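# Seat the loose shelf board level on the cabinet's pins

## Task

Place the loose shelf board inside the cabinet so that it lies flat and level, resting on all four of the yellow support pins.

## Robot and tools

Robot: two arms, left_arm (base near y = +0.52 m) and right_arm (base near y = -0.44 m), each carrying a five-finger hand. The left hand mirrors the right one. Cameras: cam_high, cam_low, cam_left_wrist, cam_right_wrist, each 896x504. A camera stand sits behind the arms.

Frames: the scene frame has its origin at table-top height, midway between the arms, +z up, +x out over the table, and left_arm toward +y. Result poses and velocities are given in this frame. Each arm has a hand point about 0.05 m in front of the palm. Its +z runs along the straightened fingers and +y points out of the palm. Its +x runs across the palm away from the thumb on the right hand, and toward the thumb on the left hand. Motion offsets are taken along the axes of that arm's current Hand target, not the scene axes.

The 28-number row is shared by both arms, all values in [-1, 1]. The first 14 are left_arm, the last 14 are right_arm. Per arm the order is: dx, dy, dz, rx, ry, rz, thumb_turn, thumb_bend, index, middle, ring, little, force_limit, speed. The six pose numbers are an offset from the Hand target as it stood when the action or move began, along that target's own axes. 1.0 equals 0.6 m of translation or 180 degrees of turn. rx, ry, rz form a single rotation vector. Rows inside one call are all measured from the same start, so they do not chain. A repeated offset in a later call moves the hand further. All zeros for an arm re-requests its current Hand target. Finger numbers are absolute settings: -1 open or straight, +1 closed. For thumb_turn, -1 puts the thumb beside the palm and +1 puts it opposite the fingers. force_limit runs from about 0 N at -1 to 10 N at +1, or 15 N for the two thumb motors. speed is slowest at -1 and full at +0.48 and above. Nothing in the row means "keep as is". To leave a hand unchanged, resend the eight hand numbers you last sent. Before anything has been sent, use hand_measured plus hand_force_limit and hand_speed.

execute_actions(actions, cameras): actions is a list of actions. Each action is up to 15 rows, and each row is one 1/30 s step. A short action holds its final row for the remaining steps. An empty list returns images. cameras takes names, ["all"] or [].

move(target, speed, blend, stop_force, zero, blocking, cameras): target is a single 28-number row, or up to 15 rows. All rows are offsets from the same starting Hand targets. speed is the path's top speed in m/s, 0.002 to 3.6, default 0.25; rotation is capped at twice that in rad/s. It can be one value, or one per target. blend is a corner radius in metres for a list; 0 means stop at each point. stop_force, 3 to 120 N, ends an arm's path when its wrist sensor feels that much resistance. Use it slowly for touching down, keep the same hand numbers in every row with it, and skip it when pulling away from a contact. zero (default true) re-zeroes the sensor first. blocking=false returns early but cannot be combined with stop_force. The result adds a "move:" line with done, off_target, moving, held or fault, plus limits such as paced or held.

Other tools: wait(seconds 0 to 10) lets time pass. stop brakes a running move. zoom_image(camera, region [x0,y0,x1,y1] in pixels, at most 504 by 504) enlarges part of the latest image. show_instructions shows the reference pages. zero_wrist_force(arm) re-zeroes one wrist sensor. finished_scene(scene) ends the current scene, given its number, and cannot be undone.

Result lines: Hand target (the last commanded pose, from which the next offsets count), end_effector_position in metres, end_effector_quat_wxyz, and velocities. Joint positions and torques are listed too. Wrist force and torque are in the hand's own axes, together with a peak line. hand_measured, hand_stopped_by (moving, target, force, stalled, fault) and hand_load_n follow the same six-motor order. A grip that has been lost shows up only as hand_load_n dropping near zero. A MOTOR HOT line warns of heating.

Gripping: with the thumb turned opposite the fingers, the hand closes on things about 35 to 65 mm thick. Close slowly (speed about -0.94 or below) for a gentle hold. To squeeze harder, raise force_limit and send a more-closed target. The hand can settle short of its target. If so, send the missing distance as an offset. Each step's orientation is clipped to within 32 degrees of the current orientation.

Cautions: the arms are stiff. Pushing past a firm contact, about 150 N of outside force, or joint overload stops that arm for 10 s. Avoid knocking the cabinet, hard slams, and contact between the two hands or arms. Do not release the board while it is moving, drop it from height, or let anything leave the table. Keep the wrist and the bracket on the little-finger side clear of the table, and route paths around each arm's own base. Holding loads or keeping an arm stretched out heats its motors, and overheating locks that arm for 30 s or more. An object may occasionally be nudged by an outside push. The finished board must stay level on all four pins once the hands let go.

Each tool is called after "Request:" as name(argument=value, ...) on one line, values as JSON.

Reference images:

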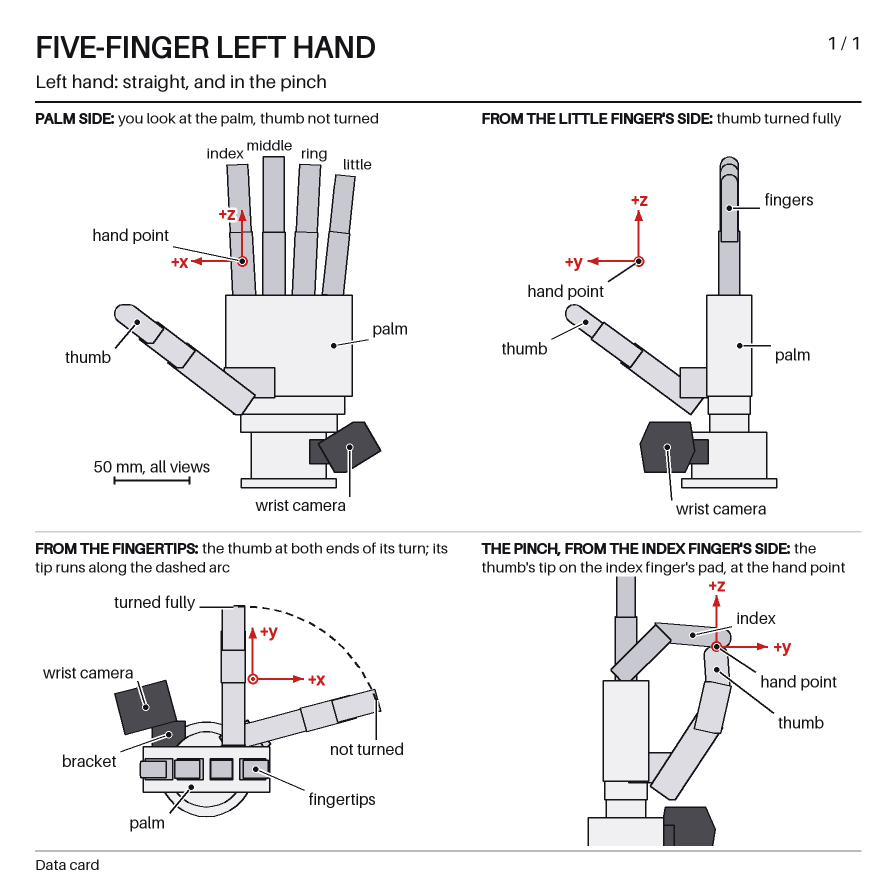

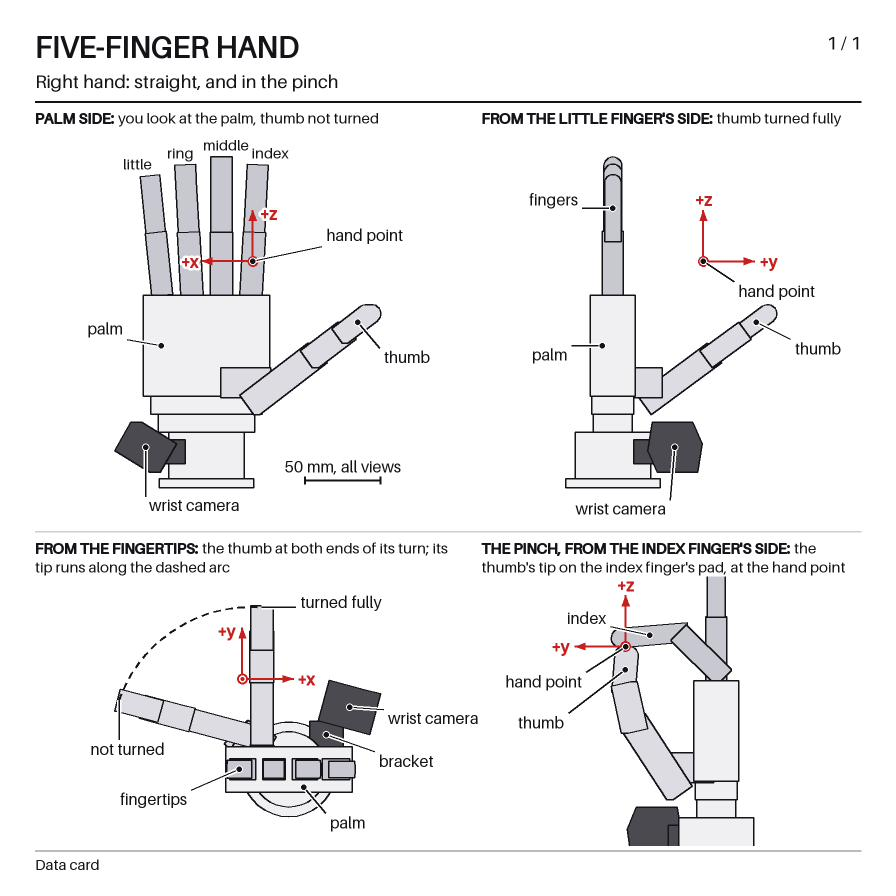

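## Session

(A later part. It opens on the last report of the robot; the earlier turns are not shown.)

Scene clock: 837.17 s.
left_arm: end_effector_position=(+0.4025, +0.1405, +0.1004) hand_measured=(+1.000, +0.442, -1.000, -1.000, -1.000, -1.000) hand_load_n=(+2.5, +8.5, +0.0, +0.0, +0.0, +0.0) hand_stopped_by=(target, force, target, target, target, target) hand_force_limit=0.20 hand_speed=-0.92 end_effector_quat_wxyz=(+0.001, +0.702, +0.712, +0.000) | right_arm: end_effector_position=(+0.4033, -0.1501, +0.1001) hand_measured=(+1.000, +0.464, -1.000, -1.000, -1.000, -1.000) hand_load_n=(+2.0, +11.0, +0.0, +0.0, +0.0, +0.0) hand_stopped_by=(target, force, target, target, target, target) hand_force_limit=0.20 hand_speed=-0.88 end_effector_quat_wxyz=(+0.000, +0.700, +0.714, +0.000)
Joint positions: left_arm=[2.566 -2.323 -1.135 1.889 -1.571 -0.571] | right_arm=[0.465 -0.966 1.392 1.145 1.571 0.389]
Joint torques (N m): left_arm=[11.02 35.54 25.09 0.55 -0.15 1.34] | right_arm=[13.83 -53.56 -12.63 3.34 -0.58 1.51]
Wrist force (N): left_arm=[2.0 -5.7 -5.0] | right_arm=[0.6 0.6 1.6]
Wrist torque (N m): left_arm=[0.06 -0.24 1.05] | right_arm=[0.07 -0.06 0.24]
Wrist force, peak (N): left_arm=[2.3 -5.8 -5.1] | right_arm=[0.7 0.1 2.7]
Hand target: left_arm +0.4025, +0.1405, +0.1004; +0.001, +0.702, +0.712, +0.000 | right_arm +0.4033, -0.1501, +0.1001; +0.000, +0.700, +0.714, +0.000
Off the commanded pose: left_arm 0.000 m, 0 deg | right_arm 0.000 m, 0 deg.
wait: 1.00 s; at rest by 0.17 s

Request:
move(target=[0,0,-0.017,0,0,0,1,0.95,-1,-1,-1,-1,0.2,-0.92,0,0,-0.017,0,0,0,1,1,-1,-1,-1,-1,0.2,-0.88], speed=0.02)

Request:
move(target=[0,0,-0.117,0,0,0,1,0.95,-1,-1,-1,-1,0.2,-0.92,0,0,-0.117,0,0,0,1,1,-1,-1,-1,-1,0.2,-0.88], speed=0.05, cameras=["all"])

Scene clock: 848.57 s.
left_arm: end_effector_position=(+0.4025, +0.1405, +0.1108) hand_measured=(+1.000, +0.442, -1.000, -1.000, -1.000, -1.000) hand_load_n=(+1.5, +9.5, +0.0, +0.0, +0.0, +0.0) hand_stopped_by=(target, force, target, target, target, target) hand_force_limit=0.20 hand_speed=-0.92 end_effector_quat_wxyz=(+0.001, +0.702, +0.712, +0.000) | right_arm: end_effector_position=(+0.4033, -0.1501, +0.1105) hand_measured=(+1.000, +0.464, -1.000, -1.000, -1.000, -1.000) hand_load_n=(+1.5, +12.0, +0.0, +0.0, -0.5, +0.0) hand_stopped_by=(target, force, target, target, target, target) hand_force_limit=0.20 hand_speed=-0.88 end_effector_quat_wxyz=(+0.000, +0.700, +0.714, +0.000)
Joint positions: left_arm=[2.566 -2.315 -1.121 1.867 -1.571 -0.571] | right_arm=[0.465 -0.976 1.379 1.167 1.571 0.389]
Joint torques (N m): left_arm=[9.82 39.13 13.77 -0.79 -0.18 0.79] | right_arm=[14.06 -39.1 -10.06 0.61 -0.68 1.03]
Wrist force (N): left_arm=[1.0 -2.3 3.8] | right_arm=[0.4 1.9 4.8]
Wrist torque (N m): left_arm=[-0.48 -0.13 0.46] | right_arm=[-0.19 -0.21 0.20]
Wrist force, peak (N): left_arm=[2.7 -7.3 -2.9] | right_arm=[-0.4 0.0 6.7]
Hand target: left_arm +0.4025, +0.1405, +0.1106; +0.001, +0.702, +0.712, +0.000 | right_arm +0.4033, -0.1501, +0.1103; +0.000, +0.700, +0.714, +0.000
Off the commanded pose: left_arm 0.000 m, 0 deg | right_arm 0.000 m, 0 deg.
move: done

Scene clock: 850.30 s.
left_arm: end_effector_position=(+0.4024, +0.1406, +0.1809) hand_measured=(+1.000, +0.442, -1.000, -1.000, -1.000, -1.000) hand_load_n=(+1.0, +10.0, +0.0, +0.0, +0.0, +0.0) hand_stopped_by=(target, force, target, target, target, target) hand_force_limit=0.20 hand_speed=-0.92 end_effector_quat_wxyz=(+0.001, +0.702, +0.712, +0.000) | right_arm: end_effector_position=(+0.4032, -0.1501, +0.1806) hand_measured=(+1.000, +0.462, -1.000, -1.000, -1.000, -1.000) hand_load_n=(+2.0, +14.5, +0.0, +0.0, +0.0, +0.0) hand_stopped_by=(target, force, target, target, target, target) hand_force_limit=0.20 hand_speed=-0.88 end_effector_quat_wxyz=(+0.000, +0.700, +0.714, +0.000)
Joint positions: left_arm=[2.566 -2.274 -1.01 1.714 -1.571 -0.571] | right_arm=[0.465 -1.031 1.278 1.323 1.571 0.389]
Joint torques (N m): left_arm=[8.97 38.89 14.3 -0.76 0.24 1.35] | right_arm=[14.07 -33.59 -9.24 0.65 -0.58 1.92]
Wrist force (N): left_arm=[1.5 -1.5 3.8] | right_arm=[-0.2 1.7 5.5]
Wrist torque (N m): left_arm=[-0.37 -0.15 0.49] | right_arm=[-0.35 -0.19 0.20]
Wrist force, peak (N): left_arm=[1.0 -1.8 6.0] | right_arm=[0.8 1.7 6.4]
Hand target: left_arm +0.4024, +0.1406, +0.1808; +0.001, +0.702, +0.712, +0.000 | right_arm +0.4032, -0.1501, +0.1805; +0.000, +0.700, +0.714, +0.000
Off the commanded pose: left_arm 0.000 m, 0 deg | right_arm 0.000 m, 0 deg.
move: done

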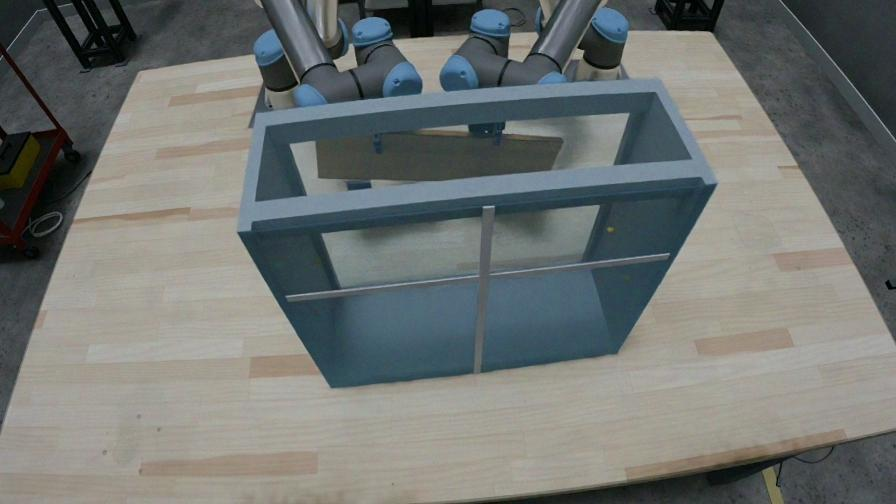

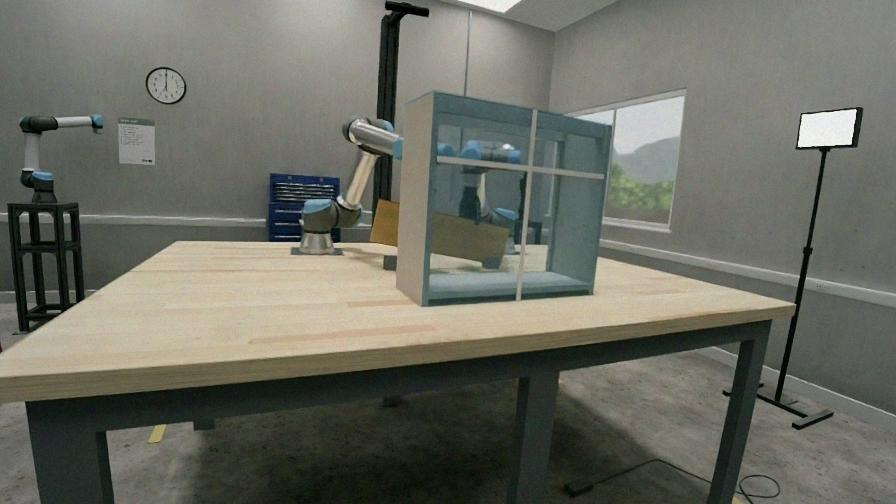

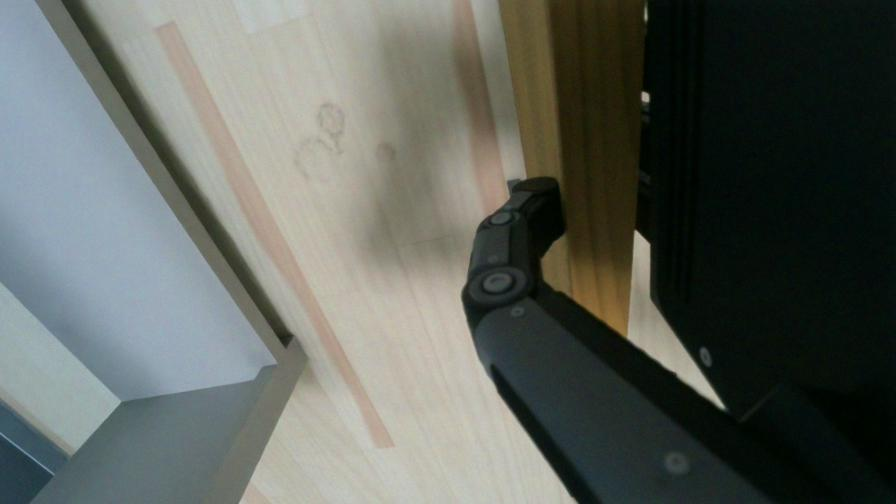

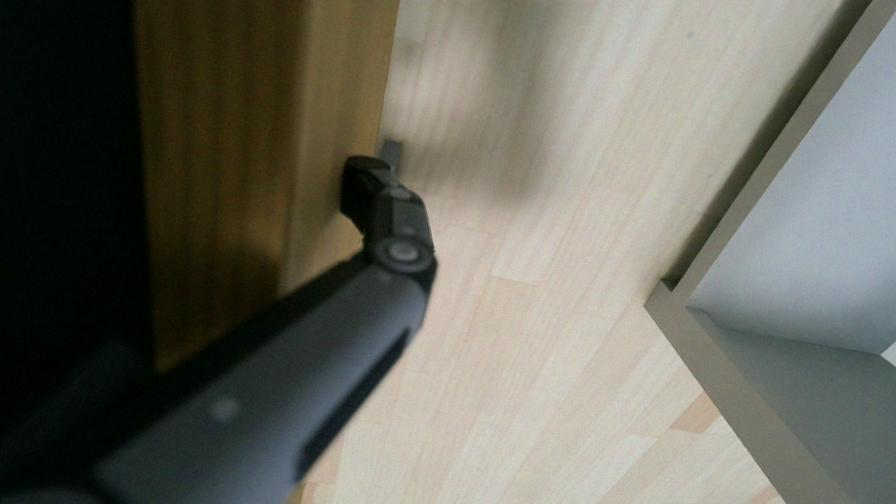

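Request:
zoom_image(camera="cam_low", region=[350, 180, 550, 310])

Request:
zoom_image(camera="cam_left_wrist", region=[440, 0, 720, 360])

Request:
zoom_image(camera="cam_high", region=[280, 100, 600, 200])

Scaled by 2.520 from the camera's 896x504 image, which has a finer 1280x720 frame.

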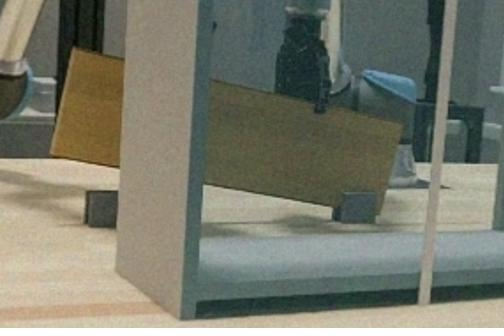

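Scaled by 1.400 from the camera's 896x504 image, which has a finer 1280x720 frame.

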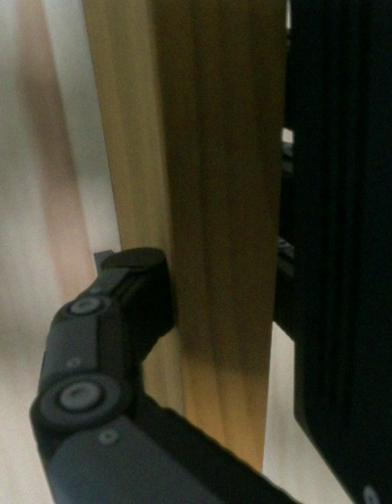

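Scaled by 1.575 from the camera's 896x504 image, which has a finer 1280x720 frame.

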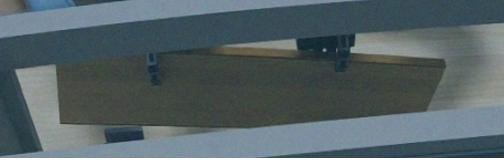

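Request:
move(target=[0,0,0.13,0,0,0,1,0.95,-1,-1,-1,-1,0.2,-0.92,0,0,0.13,0,0,0,1,1,-1,-1,-1,-1,0.2,-0.88], speed=0.05, stop_force=20, cameras=["all"])

Scene clock: 884.37 s.
left_arm: end_effector_position=(+0.4025, +0.1405, +0.1028) hand_measured=(+1.000, +0.442, -1.000, -1.000, -1.000, -1.000) hand_load_n=(+1.0, +9.0, +0.0, +0.0, +0.0, +0.0) hand_stopped_by=(target, force, target, target, target, target) hand_force_limit=0.20 hand_speed=-0.92 end_effector_quat_wxyz=(+0.001, +0.702, +0.712, +0.000) | right_arm: end_effector_position=(+0.4033, -0.1501, +0.1025) hand_measured=(+1.000, +0.462, -1.000, -1.000, -1.000, -1.000) hand_load_n=(+1.0, +11.5, +0.0, +0.0, +0.0, +0.0) hand_stopped_by=(target, force, target, target, target, target) hand_force_limit=0.20 hand_speed=-0.88 end_effector_quat_wxyz=(+0.000, +0.700, +0.714, +0.000)
Joint positions: left_arm=[2.566 -2.321 -1.132 1.884 -1.571 -0.571] | right_arm=[0.465 -0.969 1.389 1.15 1.571 0.389]
Joint torques (N m): left_arm=[-6.51 53.08 25.88 -1.83 0.06 -2.14] | right_arm=[-13.92 -53.24 -23.58 5.31 -0.67 -2.04]
Wrist force (N): left_arm=[1.1 -0.7 4.5] | right_arm=[0.1 1.4 4.0]
Wrist torque (N m): left_arm=[-0.34 -0.11 0.35] | right_arm=[-0.27 -0.08 0.14]
Wrist force, peak (N): left_arm=[0.6 -0.4 -6.6] | right_arm=[-3.4 1.3 7.4]
Hand target: left_arm +0.4025, +0.1405, +0.1028; +0.001, +0.702, +0.712, +0.000 | right_arm +0.4033, -0.1501, +0.1025; +0.000, +0.700, +0.714, +0.000
Off the commanded pose: left_arm 0.000 m, 0 deg | right_arm 0.000 m, 0 deg.
move: done

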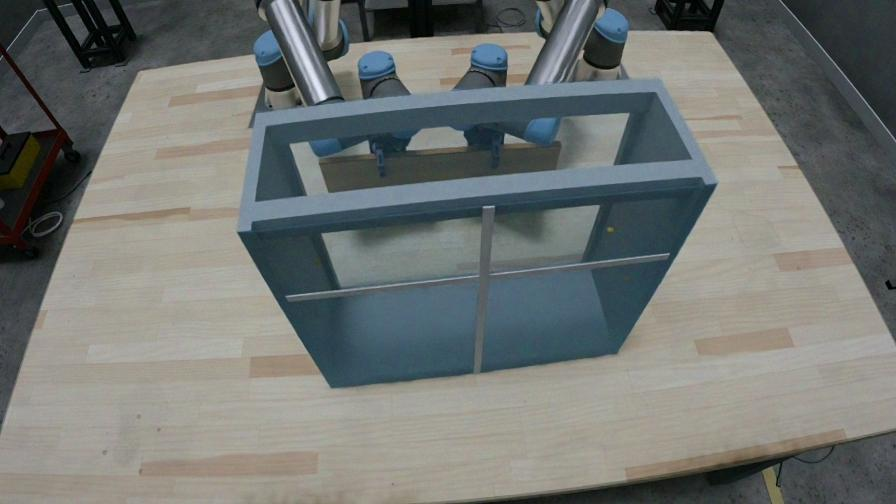

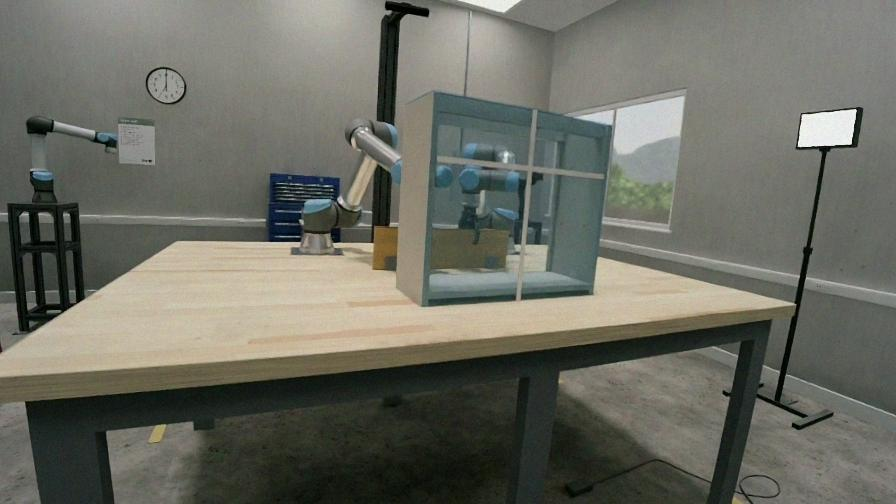

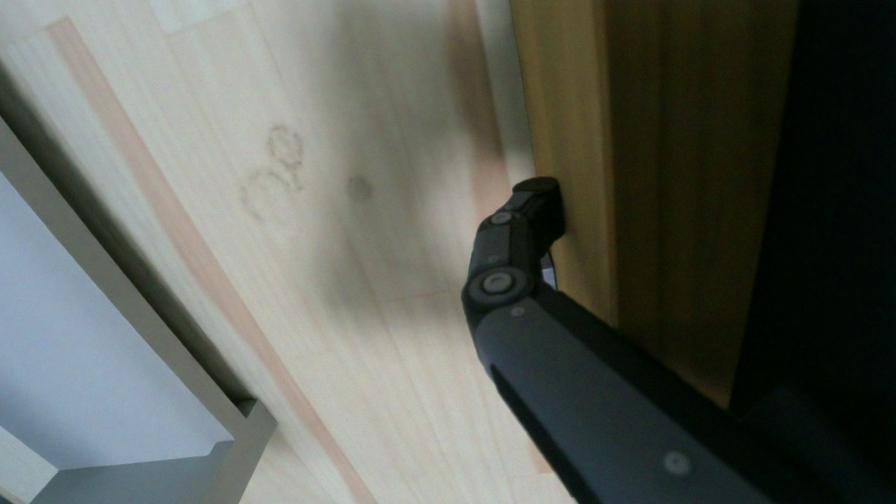

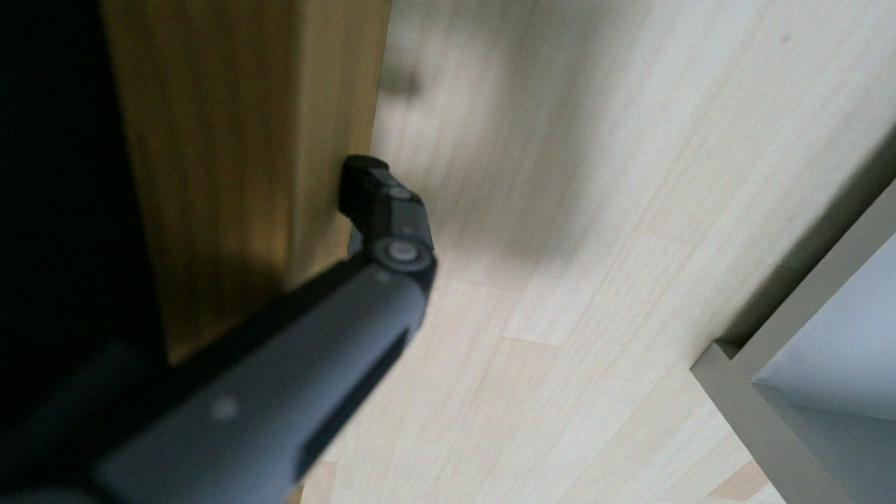

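Request:
move(target=[0,0,0,0,0,0,1,0.9,-1,-1,-1,-1,0.9,-0.9,0,0,0,0,0,0,1,0.9,-1,-1,-1,-1,0.9,-0.9], speed=0.02)

Scene clock: 892.83 s.
left_arm: end_effector_position=(+0.4025, +0.1405, +0.1028) hand_measured=(+1.000, +0.452, -1.000, -1.000, -1.000, -1.000) hand_load_n=(+2.0, +14.0, +0.0, +0.0, +0.0, +0.5) hand_stopped_by=(target, force, target, target, target, target) hand_force_limit=0.90 hand_speed=-0.90 end_effector_quat_wxyz=(+0.001, +0.702, +0.712, +0.000) | right_arm: end_effector_position=(+0.4033, -0.1501, +0.1025) hand_measured=(+1.000, +0.468, -1.000, -1.000, -1.000, -1.000) hand_load_n=(+1.5, +13.5, +0.0, +0.0, -0.5, +0.0) hand_stopped_by=(target, force, target, target, target, target) hand_force_limit=0.90 hand_speed=-0.90 end_effector_quat_wxyz=(+0.000, +0.700, +0.714, +0.000)
Joint positions: left_arm=[2.566 -2.321 -1.132 1.884 -1.571 -0.571] | right_arm=[0.465 -0.969 1.389 1.15 1.571 0.389]
Joint torques (N m): left_arm=[-6.68 53.43 24.92 -1.6 0.1 1.07] | right_arm=[-13.56 -54.07 -23.74 4.85 -0.69 -1.28]
Wrist force (N): left_arm=[1.2 0.1 5.6] | right_arm=[0.1 1.7 4.2]
Wrist torque (N m): left_arm=[-0.42 -0.11 0.49] | right_arm=[-0.30 -0.09 0.17]
Wrist force, peak (N): left_arm=[1.2 0.0 5.6] | right_arm=[0.2 1.7 4.4]
Hand target: left_arm +0.4025, +0.1405, +0.1028; +0.001, +0.702, +0.712, +0.000 | right_arm +0.4033, -0.1501, +0.1025; +0.000, +0.700, +0.714, +0.000
Off the commanded pose: left_arm 0.000 m, 0 deg | right_arm 0.000 m, 0 deg.
move: done

Request:
move(target=[0,0,-0.05,0,0,0,1,0.9,-1,-1,-1,-1,0.9,-0.9,0,0,-0.05,0,0,0,1,0.9,-1,-1,-1,-1,0.9,-0.9], speed=0.02, cameras=["cam_low","cam_left_wrist"])

Request:
zoom_image(camera="cam_low", region=[350, 180, 550, 310])

Scene clock: 909.03 s.
left_arm: end_effector_position=(+0.4025, +0.1405, +0.1330) hand_measured=(+1.000, +0.452, -1.000, -1.000, -1.000, -1.000) hand_load_n=(+1.5, +14.5, +0.0, +0.0, +0.0, +0.0) hand_stopped_by=(target, force, target, target, target, target) hand_force_limit=0.90 hand_speed=-0.90 end_effector_quat_wxyz=(+0.001, +0.702, +0.712, +0.000) end_effector_velocity=(+0.001, +0.000, -0.001) end_effector_angular_velocity=(-0.002, -0.003, +0.002) | right_arm: end_effector_position=(+0.4033, -0.1501, +0.1327) hand_measured=(+1.000, +0.468, -1.000, -1.000, -1.000, -1.000) hand_load_n=(+2.0, +14.0, +0.0, +0.0, +0.0, +0.0) hand_stopped_by=(target, force, target, target, target, target) hand_force_limit=0.90 hand_speed=-0.90 end_effector_quat_wxyz=(+0.000, +0.700, +0.714, +0.000)
Joint positions: left_arm=[2.566 -2.299 -1.09 1.82 -1.571 -0.571] | right_arm=[0.465 -0.996 1.351 1.216 1.571 0.389]
Joint velocities: left_arm=[0.001 0 -0.002 0.006 0 -0.001] | right_arm=[within noise]
Joint torques (N m): left_arm=[-4 40.8 12.4 -1.25 0.34 1.63] | right_arm=[-0.77 -37.84 -9.22 0.58 -0.81 1.6]
Wrist force (N): left_arm=[1.4 -0.1 5.2] | right_arm=[-0.4 2.1 4.5]
Wrist torque (N m): left_arm=[-0.42 -0.12 0.54] | right_arm=[-0.27 -0.20 0.18]
Wrist force, peak (N): left_arm=[1.5 -0.5 6.5] | right_arm=[-0.3 2.0 5.1]
Hand target: left_arm +0.4025, +0.1405, +0.1328; +0.001, +0.702, +0.712, +0.000 | right_arm +0.4032, -0.1501, +0.1325; +0.000, +0.700, +0.714, +0.000
Off the commanded pose: left_arm 0.000 m, 0 deg | right_arm 0.000 m, 0 deg.
move: done
Images, in order (width x height): cam_low 896x504, cam_left_wrist 896x504.

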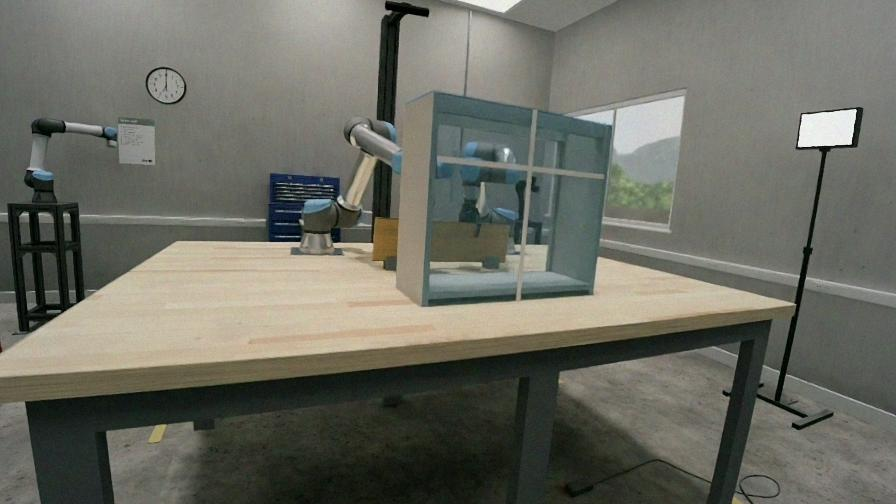

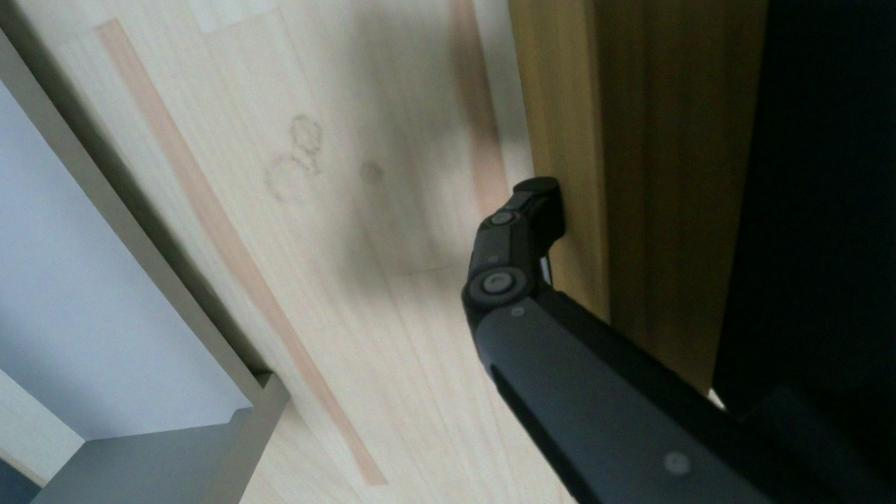

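Scaled by 2.520 from the camera's 896x504 image, which has a finer 1280x720 frame.

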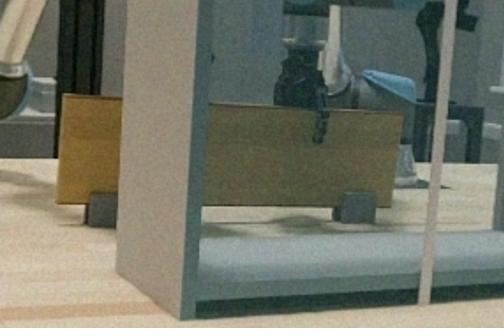

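Request:
move(target=[0,0,-0.05,0,0,0,1,0.9,-1,-1,-1,-1,0.9,-0.9,0,0,-0.05,0,0,0,1,0.9,-1,-1,-1,-1,0.9,-0.9], speed=0.03, cameras=["cam_low","cam_left_wrist"])

Request:
zoom_image(camera="cam_low", region=[350, 180, 550, 310])

Scene clock: 922.27 s.
left_arm: end_effector_position=(+0.4024, +0.1405, +0.1630) hand_measured=(+1.000, +0.452, -1.000, -1.000, -1.000, -1.000) hand_load_n=(+0.5, +7.5, +0.0, +0.0, +0.0, +0.0) hand_stopped_by=(target, force, target, target, target, target) hand_force_limit=0.90 hand_speed=-0.90 end_effector_quat_wxyz=(+0.001, +0.702, +0.712, +0.000) end_effector_velocity=(+0.000, -0.001, -0.002) end_effector_angular_velocity=(-0.001, -0.001, -0.003) | right_arm: end_effector_position=(+0.4032, -0.1501, +0.1627) hand_measured=(+1.000, +0.468, -1.000, -1.000, -1.000, -1.000) hand_load_n=(+1.0, +8.5, +0.0, +0.0, +0.0, +0.0) hand_stopped_by=(target, force, target, target, target, target) hand_force_limit=0.90 hand_speed=-0.90 end_effector_quat_wxyz=(+0.000, +0.700, +0.714, +0.000) end_effector_velocity=(+0.001, +0.000, -0.002) end_effector_angular_velocity=(+0.002, -0.003, +0.000)
Joint positions: left_arm=[2.566 -2.282 -1.042 1.755 -1.571 -0.571] | right_arm=[0.465 -1.019 1.307 1.282 1.571 0.389]
Joint velocities: left_arm=[-0.001 -0.001 -0.004 0.006 0 0.001] | right_arm=[0 0.001 0.004 -0.008 0 0]
Joint torques (N m): left_arm=[6.53 37.47 11.22 -0.25 -0.3 1.21] | right_arm=[11.64 -35.59 -10.48 0.75 -0.52 1.79]
Wrist force (N): left_arm=[1.1 -3.4 1.8] | right_arm=[0.2 1.7 5.2]
Wrist torque (N m): left_arm=[-0.30 -0.24 0.44] | right_arm=[-0.14 -0.10 0.08]
Wrist force, peak (N): left_arm=[1.0 -5.6 3.9] | right_arm=[-0.6 1.5 5.7]
Hand target: left_arm +0.4024, +0.1406, +0.1628; +0.001, +0.702, +0.712, +0.000 | right_arm +0.4032, -0.1501, +0.1625; +0.000, +0.700, +0.714, +0.000
Off the commanded pose: left_arm 0.000 m, 0 deg | right_arm 0.000 m, 0 deg.
move: done
Images, in order (width x height): cam_low 896x504, cam_left_wrist 896x504.

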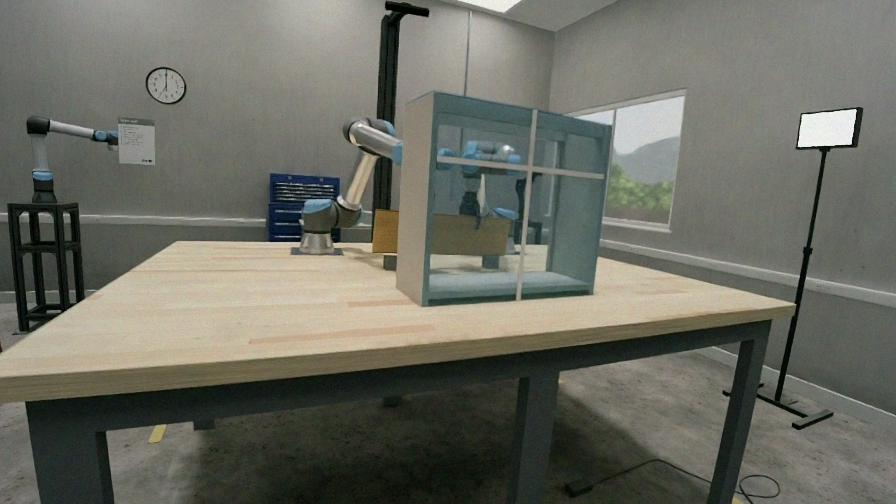

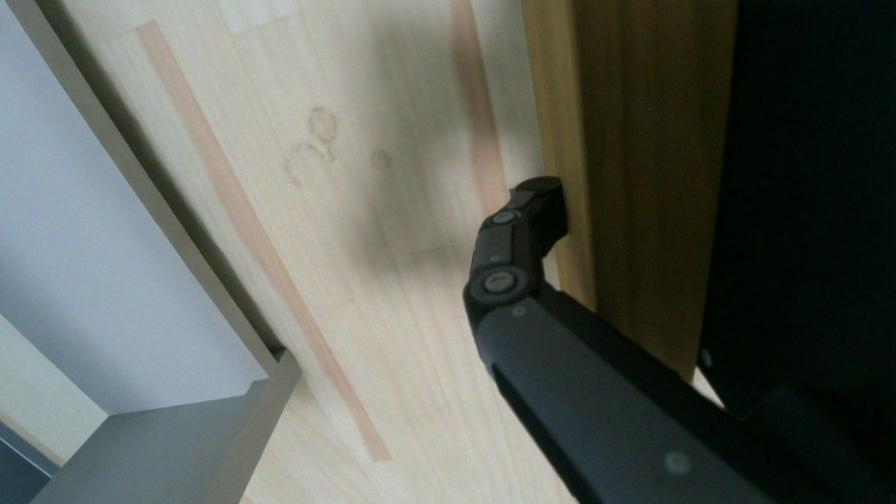

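Scaled by 2.520 from the camera's 896x504 image, which has a finer 1280x720 frame.

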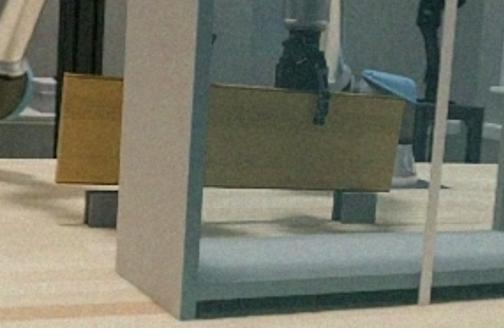

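Request:
move(target=[0,0,0,0,0,0,1,0.85,-1,-1,-1,-1,0.9,-0.9,0,0,0,0,0,0,1,0.85,-1,-1,-1,-1,0.9,-0.9], speed=0.02)

Scene clock: 946.43 s.
left_arm: end_effector_position=(+0.4024, +0.1406, +0.1628) hand_measured=(+1.000, +0.470, -1.000, -1.000, -1.000, -1.000) hand_load_n=(+1.5, +14.5, +0.0, +0.0, +0.0, +0.0) hand_stopped_by=(target, force, target, target, target, target) hand_force_limit=0.90 hand_speed=-0.90 end_effector_quat_wxyz=(+0.001, +0.702, +0.712, +0.000) | right_arm: end_effector_position=(+0.4032, -0.1501, +0.1625) hand_measured=(+1.000, +0.484, -1.000, -1.000, -1.000, -1.000) hand_load_n=(+1.5, +13.5, +0.0, +0.0, +0.0, +0.0) hand_stopped_by=(target, force, target, target, target, target) hand_force_limit=0.90 hand_speed=-0.90 end_effector_quat_wxyz=(+0.000, +0.700, +0.714, +0.000)
Joint positions: left_arm=[2.566 -2.282 -1.042 1.755 -1.571 -0.571] | right_arm=[0.465 -1.019 1.308 1.282 1.571 0.389]
Joint torques (N m): left_arm=[9.26 37.11 12.45 -0.29 -1.84 1.8] | right_arm=[-11.18 -33.43 -10.7 0.99 1.36 1.97]
Wrist force (N): left_arm=[0.3 -3.3 -0.5] | right_arm=[-0.2 2.5 6.0]
Wrist torque (N m): left_arm=[-0.25 -0.32 0.62] | right_arm=[-0.24 -0.08 0.12]
Wrist force, peak (N): left_arm=[1.2 -3.7 1.4] | right_arm=[0.0 2.6 6.5]
Hand target: left_arm +0.4024, +0.1406, +0.1628; +0.001, +0.702, +0.712, +0.000 | right_arm +0.4032, -0.1501, +0.1625; +0.000, +0.700, +0.714, +0.000
Off the commanded pose: left_arm 0.000 m, 0 deg | right_arm 0.000 m, 0 deg.
move: done

Request:
move(target=[0,-0.0028,-0.153,-0.5,0,0,1,0.85,-1,-1,-1,-1,0.9,-0.9,0,0.0028,-0.147,-0.5,0,0,1,0.85,-1,-1,-1,-1,0.9,-0.9], speed=0.12, cameras=["all"])

Scene clock: 964.17 s.
left_arm: end_effector_position=(+0.4007, +0.1407, +0.2545) hand_measured=(+1.000, +0.470, -1.000, -1.000, -1.000, -1.000) hand_load_n=(+1.0, +14.5, +0.0, +1.0, +0.0, +0.0) hand_stopped_by=(target, force, target, target, target, target) hand_force_limit=0.90 hand_speed=-0.90 end_effector_quat_wxyz=(+0.497, +0.496, +0.504, +0.504) end_effector_velocity=(+0.000, -0.001, +0.001) end_effector_angular_velocity=(-0.005, -0.004, -0.001) | right_arm: end_effector_position=(+0.4049, -0.1501, +0.2506) hand_measured=(+1.000, +0.484, -1.000, -1.000, -1.000, -1.000) hand_load_n=(+1.5, +13.5, +0.0, +0.5, +0.0, +0.0) hand_stopped_by=(target, force, target, target, target, target) hand_force_limit=0.90 hand_speed=-0.90 end_effector_quat_wxyz=(+0.495, +0.495, +0.505, +0.505)
Joint positions: left_arm=[2.324 -1.949 -1.929 3.88 -2.385 0] | right_arm=[0.672 -1.351 2.172 -0.822 2.167 -0.001]
Joint velocities: left_arm=[-0.001 0.001 0 0.005 0 0] | right_arm=[within noise]
Joint torques (N m): left_arm=[-7.62 43.26 22.45 4.56 -1.98 -0.58] | right_arm=[8.46 -35.46 -18.99 -3.93 1.88 0.31]
Wrist force (N): left_arm=[-1.6 -8.5 3.2] | right_arm=[2.0 -0.8 0.3]
Wrist torque (N m): left_arm=[-0.54 0.02 0.93] | right_arm=[0.19 -0.09 0.05]
Wrist force, peak (N): left_arm=[3.4 -8.8 3.8] | right_arm=[3.4 4.2 6.0]
Hand target: left_arm +0.4006, +0.1406, +0.2546; +0.497, +0.496, +0.504, +0.504 | right_arm +0.4049, -0.1500, +0.2507; +0.495, +0.495, +0.505, +0.505
Off the commanded pose: left_arm 0.000 m, 0 deg | right_arm 0.000 m, 0 deg.
move: done

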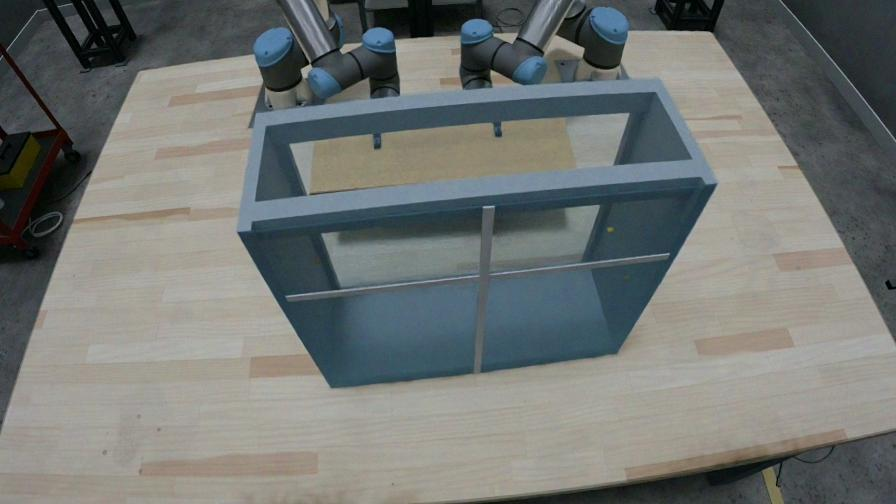

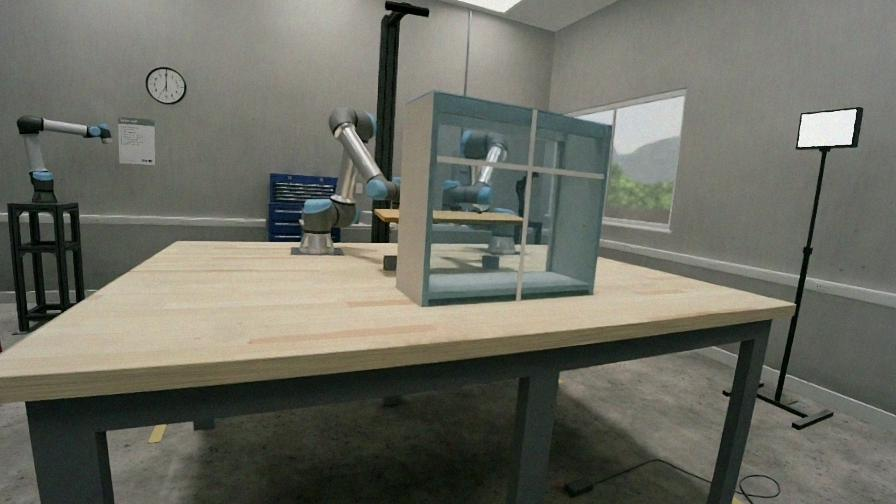

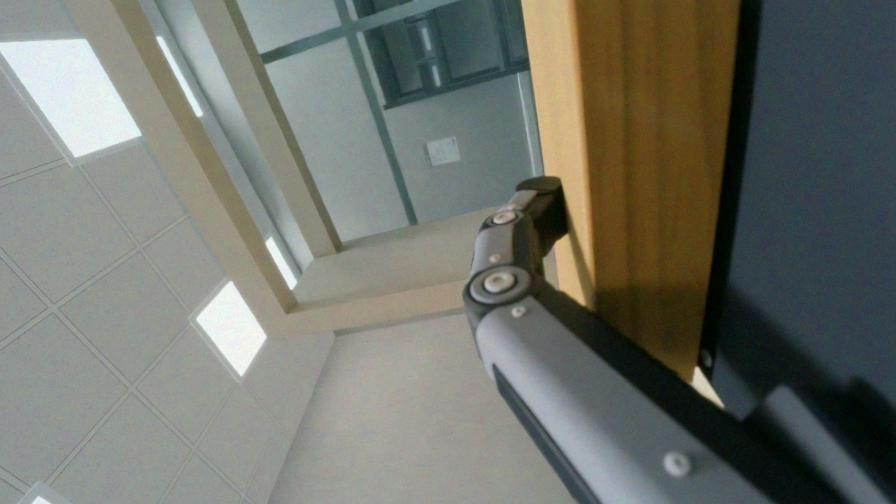

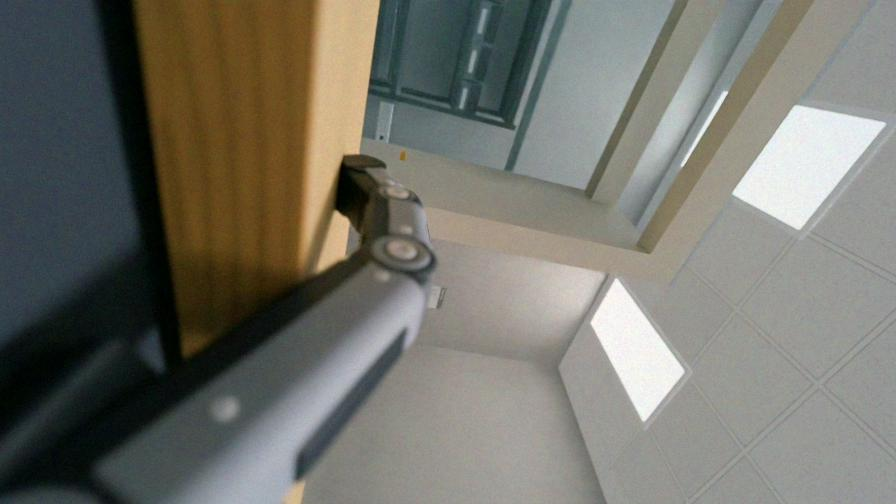

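Request:
move(target=[0.0357,0.0833,0.0555,0,0.0139,0,1,0.85,-1,-1,-1,-1,0.9,-0.9,0.0357,0.0833,0.0767,0,0.0139,0,1,0.85,-1,-1,-1,-1,0.9,-0.9], speed=0.06, cameras=["all"])

Scene clock: 1052.97 s.
left_arm: end_effector_position=(+0.4336, +0.1626, +0.3047) hand_measured=(+1.000, +0.470, -1.000, -1.000, -1.000, -1.000) hand_load_n=(+1.5, +15.0, +0.0, +0.5, +0.0, +0.0) hand_stopped_by=(target, force, target, target, target, target) hand_force_limit=0.90 hand_speed=-0.90 end_effector_quat_wxyz=(+0.486, +0.485, +0.514, +0.515) | right_arm: end_effector_position=(+0.4505, -0.1278, +0.3008) hand_measured=(+1.000, +0.484, -1.000, -1.000, -1.000, -1.000) hand_load_n=(+1.5, +13.5, +0.5, +0.5, +0.0, +0.0) hand_stopped_by=(target, force, target, target, target, target) hand_force_limit=0.90 hand_speed=-0.90 end_effector_quat_wxyz=(+0.484, +0.484, +0.515, +0.515)
Joint positions: left_arm=[2.395 -1.887 -1.857 3.746 -2.357 0] | right_arm=[0.631 -1.366 2.02 -0.654 2.082 -0.001]
Joint torques (N m): left_arm=[-8.18 28.76 16.53 4.55 -2.01 -3.47] | right_arm=[11.84 -21.04 -9.75 -3.92 2.26 1.84]
Wrist force (N): left_arm=[-2.2 -9.2 3.2] | right_arm=[2.8 -1.1 0.1]
Wrist torque (N m): left_arm=[-0.58 -0.08 0.94] | right_arm=[0.23 0.00 0.07]
Wrist force, peak (N): left_arm=[2.5 -9.6 2.8] | right_arm=[2.8 -1.1 0.1]
Hand target: left_arm +0.4336, +0.1626, +0.3046; +0.486, +0.485, +0.514, +0.515 | right_arm +0.4504, -0.1277, +0.3007; +0.484, +0.484, +0.515, +0.515
Off the commanded pose: left_arm 0.000 m, 0 deg | right_arm 0.000 m, 0 deg.
move: done

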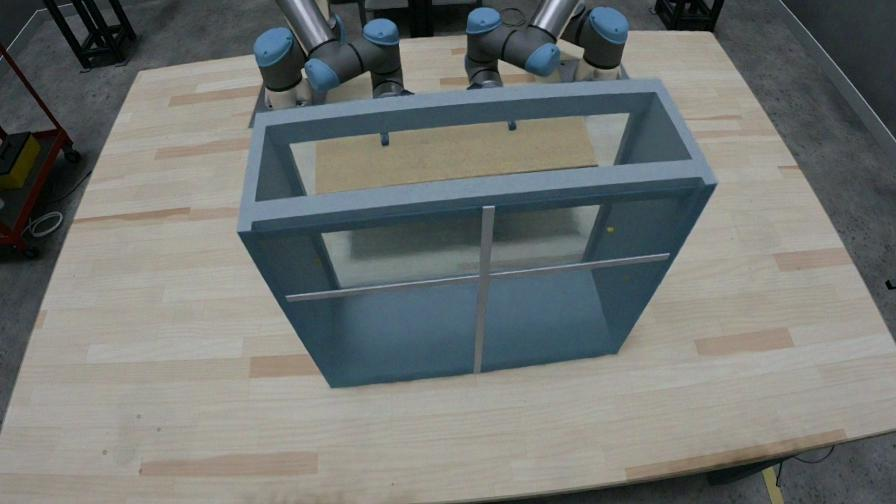

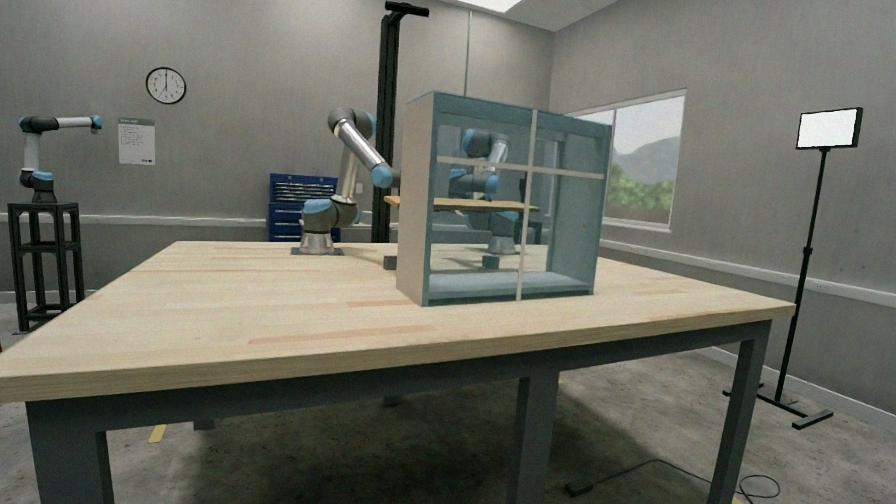

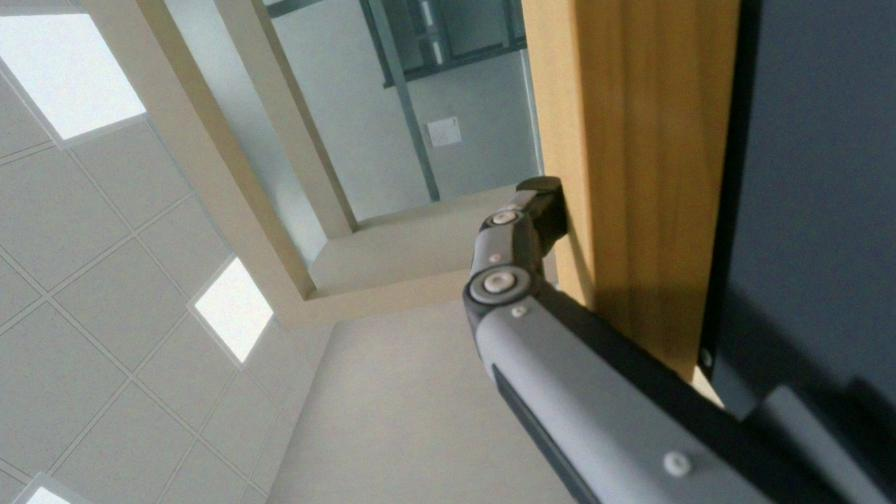

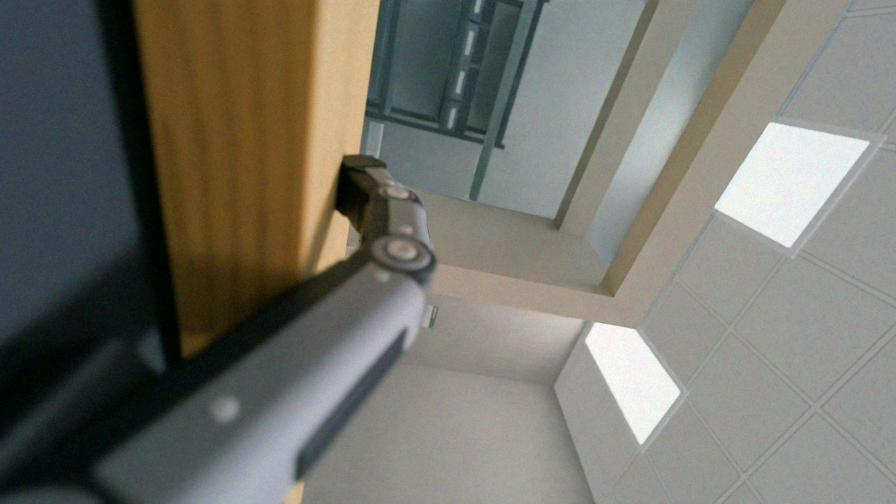

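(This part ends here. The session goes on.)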